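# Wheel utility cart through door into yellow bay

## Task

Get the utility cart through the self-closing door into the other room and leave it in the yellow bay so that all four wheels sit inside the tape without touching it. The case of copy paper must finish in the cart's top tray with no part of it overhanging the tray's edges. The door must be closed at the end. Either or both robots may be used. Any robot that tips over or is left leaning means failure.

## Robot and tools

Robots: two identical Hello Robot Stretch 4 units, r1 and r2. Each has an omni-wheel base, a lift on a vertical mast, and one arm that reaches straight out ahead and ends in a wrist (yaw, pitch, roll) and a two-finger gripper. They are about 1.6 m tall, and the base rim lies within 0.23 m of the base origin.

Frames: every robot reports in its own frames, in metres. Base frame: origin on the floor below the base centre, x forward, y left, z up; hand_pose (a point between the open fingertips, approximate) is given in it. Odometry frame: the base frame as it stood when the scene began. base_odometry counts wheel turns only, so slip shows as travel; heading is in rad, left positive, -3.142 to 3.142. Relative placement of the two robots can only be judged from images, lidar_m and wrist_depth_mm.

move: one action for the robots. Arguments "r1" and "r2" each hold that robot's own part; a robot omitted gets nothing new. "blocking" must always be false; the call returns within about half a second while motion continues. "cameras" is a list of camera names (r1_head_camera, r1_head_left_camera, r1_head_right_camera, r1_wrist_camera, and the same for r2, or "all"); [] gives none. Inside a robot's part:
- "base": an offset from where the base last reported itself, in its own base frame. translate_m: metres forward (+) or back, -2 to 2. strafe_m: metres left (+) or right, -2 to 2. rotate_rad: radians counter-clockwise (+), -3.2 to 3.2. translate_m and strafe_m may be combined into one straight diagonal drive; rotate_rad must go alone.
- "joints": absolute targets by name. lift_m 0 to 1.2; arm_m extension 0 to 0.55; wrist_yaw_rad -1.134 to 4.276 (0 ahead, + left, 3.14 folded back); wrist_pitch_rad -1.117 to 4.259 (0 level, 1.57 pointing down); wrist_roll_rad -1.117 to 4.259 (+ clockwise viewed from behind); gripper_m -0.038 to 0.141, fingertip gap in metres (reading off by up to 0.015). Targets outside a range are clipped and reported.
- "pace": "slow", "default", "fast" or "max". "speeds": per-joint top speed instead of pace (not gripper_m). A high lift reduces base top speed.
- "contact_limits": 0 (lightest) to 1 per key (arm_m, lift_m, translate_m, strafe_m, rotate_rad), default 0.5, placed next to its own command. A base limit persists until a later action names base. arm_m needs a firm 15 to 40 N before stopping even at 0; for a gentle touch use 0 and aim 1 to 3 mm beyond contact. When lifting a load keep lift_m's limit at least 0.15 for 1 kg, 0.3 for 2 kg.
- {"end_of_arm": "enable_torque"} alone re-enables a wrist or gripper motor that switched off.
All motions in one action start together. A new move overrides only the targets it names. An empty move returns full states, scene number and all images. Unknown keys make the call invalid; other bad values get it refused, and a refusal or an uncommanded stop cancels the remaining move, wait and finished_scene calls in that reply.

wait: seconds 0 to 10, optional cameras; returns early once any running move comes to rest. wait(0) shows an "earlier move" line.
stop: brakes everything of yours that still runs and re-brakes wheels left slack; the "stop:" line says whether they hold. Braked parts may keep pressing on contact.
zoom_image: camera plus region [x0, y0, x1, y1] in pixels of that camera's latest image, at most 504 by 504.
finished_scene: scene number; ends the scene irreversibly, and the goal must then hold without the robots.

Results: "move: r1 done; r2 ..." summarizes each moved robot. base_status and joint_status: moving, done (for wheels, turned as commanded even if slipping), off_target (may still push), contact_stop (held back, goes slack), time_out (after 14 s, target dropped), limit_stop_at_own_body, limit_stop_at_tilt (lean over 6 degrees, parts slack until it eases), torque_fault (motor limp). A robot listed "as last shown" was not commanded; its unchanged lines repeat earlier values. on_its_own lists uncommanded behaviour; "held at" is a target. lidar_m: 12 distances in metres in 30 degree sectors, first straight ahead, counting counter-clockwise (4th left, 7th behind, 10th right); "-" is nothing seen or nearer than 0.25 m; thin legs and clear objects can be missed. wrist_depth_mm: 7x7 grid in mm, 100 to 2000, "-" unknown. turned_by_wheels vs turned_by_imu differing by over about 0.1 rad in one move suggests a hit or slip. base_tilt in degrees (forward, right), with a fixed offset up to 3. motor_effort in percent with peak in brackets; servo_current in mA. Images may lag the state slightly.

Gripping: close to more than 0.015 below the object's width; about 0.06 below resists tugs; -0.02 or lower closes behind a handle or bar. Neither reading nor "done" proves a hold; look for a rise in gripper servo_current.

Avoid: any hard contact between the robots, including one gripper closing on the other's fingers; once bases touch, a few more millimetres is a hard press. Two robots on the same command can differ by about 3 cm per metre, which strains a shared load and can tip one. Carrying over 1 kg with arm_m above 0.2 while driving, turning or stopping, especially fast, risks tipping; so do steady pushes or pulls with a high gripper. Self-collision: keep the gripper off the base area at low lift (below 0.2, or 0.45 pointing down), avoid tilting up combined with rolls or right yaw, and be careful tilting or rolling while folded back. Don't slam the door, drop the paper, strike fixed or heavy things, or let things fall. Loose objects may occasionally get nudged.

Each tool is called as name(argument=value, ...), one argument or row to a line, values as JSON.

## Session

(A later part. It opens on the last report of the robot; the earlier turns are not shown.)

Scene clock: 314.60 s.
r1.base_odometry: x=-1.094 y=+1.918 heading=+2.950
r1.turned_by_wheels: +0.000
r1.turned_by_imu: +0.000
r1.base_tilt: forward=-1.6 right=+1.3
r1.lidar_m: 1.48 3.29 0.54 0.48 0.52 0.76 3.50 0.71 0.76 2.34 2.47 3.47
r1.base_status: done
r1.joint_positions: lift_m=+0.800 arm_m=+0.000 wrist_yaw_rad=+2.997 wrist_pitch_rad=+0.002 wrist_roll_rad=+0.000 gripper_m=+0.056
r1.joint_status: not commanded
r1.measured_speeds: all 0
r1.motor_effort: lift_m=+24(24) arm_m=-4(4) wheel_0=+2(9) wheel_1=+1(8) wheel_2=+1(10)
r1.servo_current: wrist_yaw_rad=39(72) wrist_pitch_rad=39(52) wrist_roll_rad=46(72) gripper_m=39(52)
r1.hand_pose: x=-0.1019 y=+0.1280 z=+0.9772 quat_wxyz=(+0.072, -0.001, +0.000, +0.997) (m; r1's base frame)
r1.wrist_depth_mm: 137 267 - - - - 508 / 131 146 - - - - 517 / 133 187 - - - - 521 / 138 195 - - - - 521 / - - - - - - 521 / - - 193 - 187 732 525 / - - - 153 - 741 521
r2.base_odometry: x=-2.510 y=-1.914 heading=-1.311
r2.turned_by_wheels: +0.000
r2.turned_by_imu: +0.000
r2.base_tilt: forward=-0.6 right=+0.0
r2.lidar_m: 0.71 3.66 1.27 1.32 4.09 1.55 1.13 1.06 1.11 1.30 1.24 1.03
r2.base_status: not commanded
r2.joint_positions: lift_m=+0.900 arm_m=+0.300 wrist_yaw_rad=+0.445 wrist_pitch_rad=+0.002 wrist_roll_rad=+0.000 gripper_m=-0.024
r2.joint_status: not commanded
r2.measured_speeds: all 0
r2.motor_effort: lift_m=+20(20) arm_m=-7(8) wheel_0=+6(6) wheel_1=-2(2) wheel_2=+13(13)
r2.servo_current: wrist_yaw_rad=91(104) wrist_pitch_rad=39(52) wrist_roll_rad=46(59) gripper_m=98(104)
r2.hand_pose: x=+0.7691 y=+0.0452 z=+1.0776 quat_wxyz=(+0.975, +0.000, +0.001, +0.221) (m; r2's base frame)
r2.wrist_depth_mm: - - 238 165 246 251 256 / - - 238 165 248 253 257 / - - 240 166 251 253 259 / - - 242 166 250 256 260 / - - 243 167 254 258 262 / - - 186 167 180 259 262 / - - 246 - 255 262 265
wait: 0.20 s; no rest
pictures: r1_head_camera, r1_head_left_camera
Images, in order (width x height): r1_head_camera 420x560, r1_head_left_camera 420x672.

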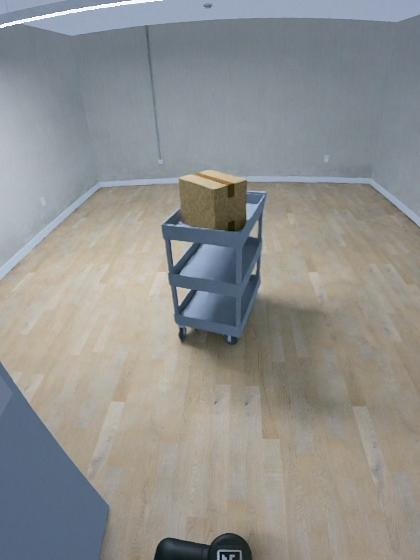

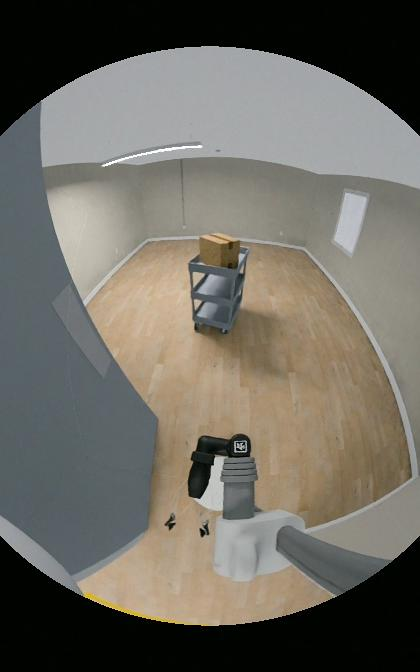

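move(
  blocking=false,
  r1={"base":{"translate_m":0.5,"strafe_m":-1.0},"pace":"fast"},
)

wait(
  seconds=7,
)

move(
  blocking=false,
  r1={"base":{"translate_m":1.7},"pace":"fast"},
)

wait(
  seconds=8,
)

move(
  blocking=false,
  r1={"base":{"rotate_rad":2.3}},
)

wait(
  seconds=4,
)

wait(
  seconds=0.2,
  cameras=["r1_head_camera","r1_head_left_camera"],
)

Scene clock: 324.47 s.
move: r1 moving
r1.base_odometry: x=-1.106 y=+1.960 heading=+2.950
r1.turned_by_wheels: +0.000
r1.turned_by_imu: -0.001
r1.base_tilt: forward=-1.6 right=+1.3
r1.lidar_m: 1.48 3.34 0.56 0.53 0.57 0.85 3.52 0.68 0.79 2.29 2.42 3.40
r1.base_status: translate_m moving; strafe_m moving
r1.joint_positions: lift_m=+0.800 arm_m=+0.000 wrist_yaw_rad=+2.997 wrist_pitch_rad=+0.002 wrist_roll_rad=+0.000 gripper_m=+0.056
r1.joint_status: not commanded
r1.measured_speeds: translate_m=+0.077 strafe_m=-0.152 rotate_rad=-0.005 lift_m=+0.000 arm_m=+0.000 wrist_yaw_rad=+0.000 wrist_pitch_rad=+0.000 wrist_roll_rad=+0.000
r1.motor_effort: lift_m=+24(24) arm_m=-4(4) wheel_0=+9(13) wheel_1=-6(8) wheel_2=-6(6)
r1.servo_current: wrist_yaw_rad=52(59) wrist_pitch_rad=33(52) wrist_roll_rad=39(59) gripper_m=46(46)
r1.hand_pose: x=-0.1019 y=+0.1280 z=+0.9772 quat_wxyz=(+0.072, -0.001, +0.000, +0.997) (m; r1's base frame)
r1.wrist_depth_mm: 137 267 - - - - 530 / 131 146 - - - - 530 / 133 187 - - - - 539 / 138 195 - - - - 539 / - - - - - - 535 / - - 193 - 187 - 539 / - - - 153 - 668 535
r2: as last shown
r2.base_tilt: forward=-0.6 right=+0.1
r2.lidar_m: 0.72 3.64 1.26 1.29 4.08 1.52 1.11 1.07 1.14 1.28 1.24 1.05
r2.motor_effort: lift_m=+20(20) arm_m=-7(8) wheel_0=+6(6) wheel_1=-1(2) wheel_2=+13(13)
r2.servo_current: wrist_yaw_rad=78(91) wrist_pitch_rad=39(46) wrist_roll_rad=39(59) gripper_m=98(104)
r2.wrist_depth_mm: - - 237 164 248 253 257 / - - 238 164 247 254 257 / - - 241 165 250 255 258 / - - 240 167 252 255 260 / - - 244 167 253 257 262 / - - 186 167 181 259 265 / - - 246 - 255 263 265
pictures: none

Scene clock: 328.20 s.
earlier move: r1 done
r1.base_odometry: x=-1.394 y=+2.995 heading=+2.950
r1.turned_by_wheels: +0.000
r1.turned_by_imu: -0.004
r1.base_tilt: forward=-1.6 right=+1.2
r1.lidar_m: 4.72 1.32 1.46 1.49 1.55 1.07 1.01 1.11 1.40 1.36 1.42 2.04
r1.base_status: done
r1.joint_positions: lift_m=+0.800 arm_m=+0.000 wrist_yaw_rad=+2.997 wrist_pitch_rad=+0.002 wrist_roll_rad=+0.000 gripper_m=+0.056
r1.joint_status: not commanded
r1.measured_speeds: all 0
r1.motor_effort: lift_m=+24(24) arm_m=-4(4) wheel_0=-3(14) wheel_1=+1(9) wheel_2=+0(8)
r1.servo_current: wrist_yaw_rad=46(78) wrist_pitch_rad=39(52) wrist_roll_rad=65(65) gripper_m=39(46)
r1.hand_pose: x=-0.1019 y=+0.1280 z=+0.9772 quat_wxyz=(+0.072, -0.001, +0.000, +0.997) (m; r1's base frame)
r1.wrist_depth_mm: 138 - - - - - - / 132 150 - - - - - / 133 186 - - - - - / 138 195 - - - - - / - - - - - - - / - - 190 - 187 - - / - 140 - 137 - - -
r2.base_odometry: x=-2.510 y=-1.914 heading=-1.311
r2.turned_by_wheels: +0.000
r2.turned_by_imu: +0.001
r2.base_tilt: forward=-0.7 right=+0.0
r2.lidar_m: 0.72 2.08 1.29 1.33 4.09 1.58 1.13 1.08 1.12 1.29 1.24 1.06
r2.base_status: not commanded
r2.joint_positions: lift_m=+0.900 arm_m=+0.300 wrist_yaw_rad=+0.445 wrist_pitch_rad=+0.002 wrist_roll_rad=+0.000 gripper_m=-0.024
r2.joint_status: not commanded
r2.measured_speeds: all 0
r2.motor_effort: lift_m=+20(20) arm_m=-8(8) wheel_0=+5(6) wheel_1=-1(2) wheel_2=+13(13)
r2.servo_current: wrist_yaw_rad=91(104) wrist_pitch_rad=39(46) wrist_roll_rad=52(65) gripper_m=98(104)
r2.hand_pose: x=+0.7691 y=+0.0452 z=+1.0776 quat_wxyz=(+0.975, +0.000, +0.001, +0.221) (m; r2's base frame)
r2.wrist_depth_mm: - - 238 164 247 252 256 / - - 240 165 249 253 257 / - - 240 165 250 255 258 / - - 242 167 250 257 259 / - - 243 167 254 257 262 / - - 186 167 180 260 263 / - - 245 - 256 263 265
wait: 3.73 of 7 s (r1 has come to rest)
pictures: none

Scene clock: 328.70 s.
move: r1 moving
r1.base_odometry: x=-1.437 y=+3.003 heading=+2.950
r1.turned_by_wheels: +0.000
r1.turned_by_imu: +0.000
r1.base_tilt: forward=-1.6 right=+1.2
r1.lidar_m: 4.69 1.31 1.38 1.50 1.55 1.10 1.05 1.15 1.42 1.35 1.43 2.04
r1.base_status: translate_m moving
r1.joint_positions: lift_m=+0.800 arm_m=+0.000 wrist_yaw_rad=+2.997 wrist_pitch_rad=+0.002 wrist_roll_rad=+0.000 gripper_m=+0.056
r1.joint_status: not commanded
r1.measured_speeds: translate_m=+0.170 strafe_m=+0.000 rotate_rad=+0.005 lift_m=+0.000 arm_m=+0.000 wrist_yaw_rad=+0.000 wrist_pitch_rad=+0.000 wrist_roll_rad=+0.000
r1.motor_effort: lift_m=+24(24) arm_m=-4(4) wheel_0=+6(9) wheel_1=+6(9) wheel_2=-11(11)
r1.servo_current: wrist_yaw_rad=52(59) wrist_pitch_rad=46(52) wrist_roll_rad=52(65) gripper_m=39(46)
r1.hand_pose: x=-0.1019 y=+0.1279 z=+0.9772 quat_wxyz=(+0.072, -0.001, +0.000, +0.997) (m; r1's base frame)
r1.wrist_depth_mm: 137 - - - - - - / 126 141 - - - - - / 126 179 - - - - - / 138 185 - - - - - / - - - - - - - / - - 191 - 187 - - / - 141 - 136 - - -
r2: as last shown
r2.turned_by_imu: +0.000
r2.lidar_m: 0.69 2.08 1.29 1.31 4.09 1.55 1.10 1.07 1.14 1.29 1.23 1.04
r2.servo_current: wrist_yaw_rad=85(91) wrist_pitch_rad=39(39) wrist_roll_rad=46(52) gripper_m=98(98)
r2.wrist_depth_mm: - - 237 164 247 252 255 / - - 240 165 248 253 256 / - - 240 165 250 254 258 / - - 241 167 250 256 260 / - - 243 167 253 258 262 / - - 186 168 180 259 264 / - - 245 - 256 262 265
pictures: none

Scene clock: 333.90 s.
earlier move: r1 done
r1.base_odometry: x=-3.063 y=+3.319 heading=+2.950
r1.turned_by_wheels: +0.000
r1.turned_by_imu: +0.000
r1.base_tilt: forward=-1.6 right=+1.3
r1.lidar_m: 3.05 3.20 3.39 0.70 0.77 2.26 2.73 1.97 1.46 1.42 1.50 2.05
r1.base_status: done
r1.joint_positions: lift_m=+0.800 arm_m=+0.000 wrist_yaw_rad=+2.997 wrist_pitch_rad=+0.002 wrist_roll_rad=+0.000 gripper_m=+0.056
r1.joint_status: not commanded
r1.measured_speeds: all 0
r1.motor_effort: lift_m=+24(24) arm_m=-4(4) wheel_0=+0(10) wheel_1=+1(9) wheel_2=+2(12)
r1.servo_current: wrist_yaw_rad=65(72) wrist_pitch_rad=39(52) wrist_roll_rad=59(72) gripper_m=46(52)
r1.hand_pose: x=-0.1019 y=+0.1279 z=+0.9772 quat_wxyz=(+0.072, -0.001, +0.000, +0.997) (m; r1's base frame)
r1.wrist_depth_mm: 138 - - - - - - / 139 171 - - - - - / 139 198 - - - - - / 140 233 - - - - - / - - - - - - - / - - 193 - 187 - - / - - - 153 - - -
r2.base_odometry: x=-2.510 y=-1.914 heading=-1.311
r2.turned_by_wheels: +0.000
r2.turned_by_imu: +0.001
r2.base_tilt: forward=-0.7 right=+0.1
r2.lidar_m: 0.72 3.65 1.26 1.32 4.08 1.55 1.13 1.05 1.12 1.29 1.22 1.04
r2.base_status: not commanded
r2.joint_positions: lift_m=+0.900 arm_m=+0.300 wrist_yaw_rad=+0.445 wrist_pitch_rad=+0.002 wrist_roll_rad=+0.000 gripper_m=-0.024
r2.joint_status: not commanded
r2.measured_speeds: all 0
r2.motor_effort: lift_m=+20(20) arm_m=-7(8) wheel_0=+5(6) wheel_1=-1(2) wheel_2=+13(13)
r2.servo_current: wrist_yaw_rad=85(98) wrist_pitch_rad=39(46) wrist_roll_rad=52(65) gripper_m=98(104)
r2.hand_pose: x=+0.7691 y=+0.0452 z=+1.0776 quat_wxyz=(+0.975, +0.000, +0.001, +0.221) (m; r2's base frame)
r2.wrist_depth_mm: - - 238 164 247 252 255 / - - 239 164 248 253 257 / - - 239 166 251 254 259 / - - 243 166 251 256 260 / - - 244 167 253 257 262 / - - 186 168 180 258 263 / - - 246 - 256 263 265
wait: 5.20 of 8 s (r1 has come to rest)
pictures: none

Scene clock: 334.40 s.
move: r1 moving
r1.base_odometry: x=-3.063 y=+3.319 heading=-3.082
r1.turned_by_wheels: +0.252
r1.turned_by_imu: +0.253
r1.base_tilt: forward=-1.6 right=+1.3
r1.lidar_m: 3.06 3.61 0.90 0.70 0.97 2.72 2.74 1.64 1.42 1.42 1.65 3.02
r1.base_status: rotate_rad moving
r1.joint_positions: lift_m=+0.800 arm_m=+0.000 wrist_yaw_rad=+2.997 wrist_pitch_rad=+0.002 wrist_roll_rad=+0.000 gripper_m=+0.056
r1.joint_status: not commanded
r1.measured_speeds: translate_m=+0.000 strafe_m=-0.002 rotate_rad=+0.976 lift_m=+0.000 arm_m=+0.000 wrist_yaw_rad=+0.000 wrist_pitch_rad=+0.000 wrist_roll_rad=+0.000
r1.motor_effort: lift_m=+24(24) arm_m=-4(4) wheel_0=-9(9) wheel_1=-7(9) wheel_2=-6(7)
r1.servo_current: wrist_yaw_rad=52(72) wrist_pitch_rad=46(46) wrist_roll_rad=33(65) gripper_m=46(46)
r1.hand_pose: x=-0.1019 y=+0.1279 z=+0.9772 quat_wxyz=(+0.072, -0.001, +0.000, +0.997) (m; r1's base frame)
r1.wrist_depth_mm: 138 - - - - - - / 139 172 - - - - - / 139 198 - - - - - / 141 233 - - - - - / - - - - - - - / - - 193 - 188 - - / - - - 153 - - -
r2: as last shown
r2.turned_by_imu: +0.000
r2.base_tilt: forward=-0.6 right=+0.1
r2.lidar_m: 0.70 3.65 1.24 1.32 4.09 1.54 1.13 1.07 1.15 1.27 1.25 1.04
r2.motor_effort: lift_m=+20(20) arm_m=-7(8) wheel_0=+6(6) wheel_1=-1(2) wheel_2=+13(13)
r2.servo_current: wrist_yaw_rad=85(91) wrist_pitch_rad=46(46) wrist_roll_rad=46(59) gripper_m=104(104)
r2.wrist_depth_mm: - - 237 164 247 253 256 / - - 239 165 248 253 257 / - - 240 165 248 256 258 / - - 242 166 251 257 259 / - - 243 167 252 258 263 / - - 186 168 180 259 264 / - - 245 - 257 262 264
pictures: none

Scene clock: 336.33 s.
earlier move: r1 done
r1.base_odometry: x=-3.063 y=+3.319 heading=-1.034
r1.turned_by_wheels: +2.048
r1.turned_by_imu: +2.059
r1.base_tilt: forward=-1.6 right=+1.3
r1.lidar_m: 0.90 2.71 2.70 1.69 1.40 1.39 1.59 2.78 3.08 3.51 1.08 0.68
r1.base_status: done
r1.joint_positions: lift_m=+0.800 arm_m=+0.000 wrist_yaw_rad=+2.997 wrist_pitch_rad=+0.002 wrist_roll_rad=+0.000 gripper_m=+0.056
r1.joint_status: not commanded
r1.measured_speeds: all 0
r1.motor_effort: lift_m=+24(24) arm_m=-4(4) wheel_0=-2(9) wheel_1=-3(9) wheel_2=-2(8)
r1.servo_current: wrist_yaw_rad=59(72) wrist_pitch_rad=39(52) wrist_roll_rad=33(72) gripper_m=39(46)
r1.hand_pose: x=-0.1019 y=+0.1279 z=+0.9772 quat_wxyz=(+0.072, -0.001, +0.000, +0.997) (m; r1's base frame)
r1.wrist_depth_mm: 138 - - 1808 - - - / 139 171 - 1756 - - - / 138 198 - 1808 - - - / 141 233 - 1808 - - - / - - - - - - - / - - 193 - 187 - - / - - - 137 - - -
r2.base_odometry: x=-2.510 y=-1.914 heading=-1.311
r2.turned_by_wheels: +0.000
r2.turned_by_imu: +0.000
r2.base_tilt: forward=-0.6 right=+0.0
r2.lidar_m: 0.71 3.65 1.27 1.35 4.06 1.55 1.13 1.06 1.14 1.31 1.23 1.06
r2.base_status: not commanded
r2.joint_positions: lift_m=+0.900 arm_m=+0.300 wrist_yaw_rad=+0.445 wrist_pitch_rad=+0.002 wrist_roll_rad=+0.000 gripper_m=-0.024
r2.joint_status: not commanded
r2.measured_speeds: all 0
r2.motor_effort: lift_m=+20(20) arm_m=-7(8) wheel_0=+6(6) wheel_1=-1(2) wheel_2=+13(13)
r2.servo_current: wrist_yaw_rad=91(98) wrist_pitch_rad=46(46) wrist_roll_rad=39(59) gripper_m=98(104)
r2.hand_pose: x=+0.7691 y=+0.0452 z=+1.0776 quat_wxyz=(+0.975, +0.000, +0.001, +0.221) (m; r2's base frame)
r2.wrist_depth_mm: - - 238 164 247 252 255 / - - 238 165 249 254 257 / - - 240 165 250 254 258 / - - 241 167 252 255 259 / - - 245 167 253 257 262 / - - 186 168 180 259 265 / - - 245 - 256 262 265
wait: 1.93 of 4 s (r1 has come to rest)
pictures: none

Scene clock: 336.53 s.
r1.base_odometry: x=-3.063 y=+3.319 heading=-1.034
r1.turned_by_wheels: +0.000
r1.turned_by_imu: +0.000
r1.base_tilt: forward=-1.6 right=+1.3
r1.lidar_m: 0.88 2.69 2.70 1.71 1.41 1.40 1.60 2.79 3.08 3.50 1.10 0.67
r1.base_status: done
r1.joint_positions: lift_m=+0.800 arm_m=+0.000 wrist_yaw_rad=+2.997 wrist_pitch_rad=+0.002 wrist_roll_rad=+0.000 gripper_m=+0.056
r1.joint_status: not commanded
r1.measured_speeds: all 0
r1.motor_effort: lift_m=+24(24) arm_m=-4(4) wheel_0=-2(9) wheel_1=-3(9) wheel_2=-2(8)
r1.servo_current: wrist_yaw_rad=33(72) wrist_pitch_rad=39(52) wrist_roll_rad=39(72) gripper_m=46(46)
r1.hand_pose: x=-0.1019 y=+0.1279 z=+0.9772 quat_wxyz=(+0.072, -0.001, +0.000, +0.997) (m; r1's base frame)
r1.wrist_depth_mm: 138 - - 1808 - - - / 139 171 - 1808 - - - / 138 198 - 1808 - - - / 141 232 - 1756 - - - / - - - - - - - / - - 194 - 188 - - / - - - 137 - - -
r2.base_odometry: x=-2.510 y=-1.914 heading=-1.311
r2.turned_by_wheels: +0.000
r2.turned_by_imu: +0.000
r2.base_tilt: forward=-0.6 right=+0.0
r2.lidar_m: 0.71 3.65 1.26 1.31 4.08 1.56 1.12 1.09 1.15 1.30 1.23 1.04
r2.base_status: not commanded
r2.joint_positions: lift_m=+0.900 arm_m=+0.300 wrist_yaw_rad=+0.445 wrist_pitch_rad=+0.002 wrist_roll_rad=+0.000 gripper_m=-0.024
r2.joint_status: not commanded
r2.measured_speeds: all 0
r2.motor_effort: lift_m=+20(20) arm_m=-7(8) wheel_0=+5(6) wheel_1=-1(2) wheel_2=+13(13)
r2.servo_current: wrist_yaw_rad=78(98) wrist_pitch_rad=46(46) wrist_roll_rad=52(59) gripper_m=91(104)
r2.hand_pose: x=+0.7691 y=+0.0452 z=+1.0776 quat_wxyz=(+0.975, +0.000, +0.001, +0.221) (m; r2's base frame)
r2.wrist_depth_mm: - - 238 164 248 252 256 / - - 238 164 249 253 257 / - - 240 166 251 254 258 / - - 242 166 251 257 262 / - - 242 167 253 257 263 / - - 186 168 180 259 264 / - - 244 - 256 263 266
wait: 0.20 s; no rest
pictures: r1_head_camera, r1_head_left_camera
Images, in order (width x height): r1_head_camera 420x560, r1_head_left_camera 420x672.

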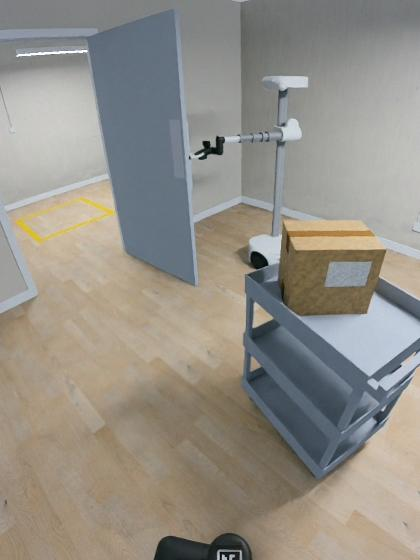

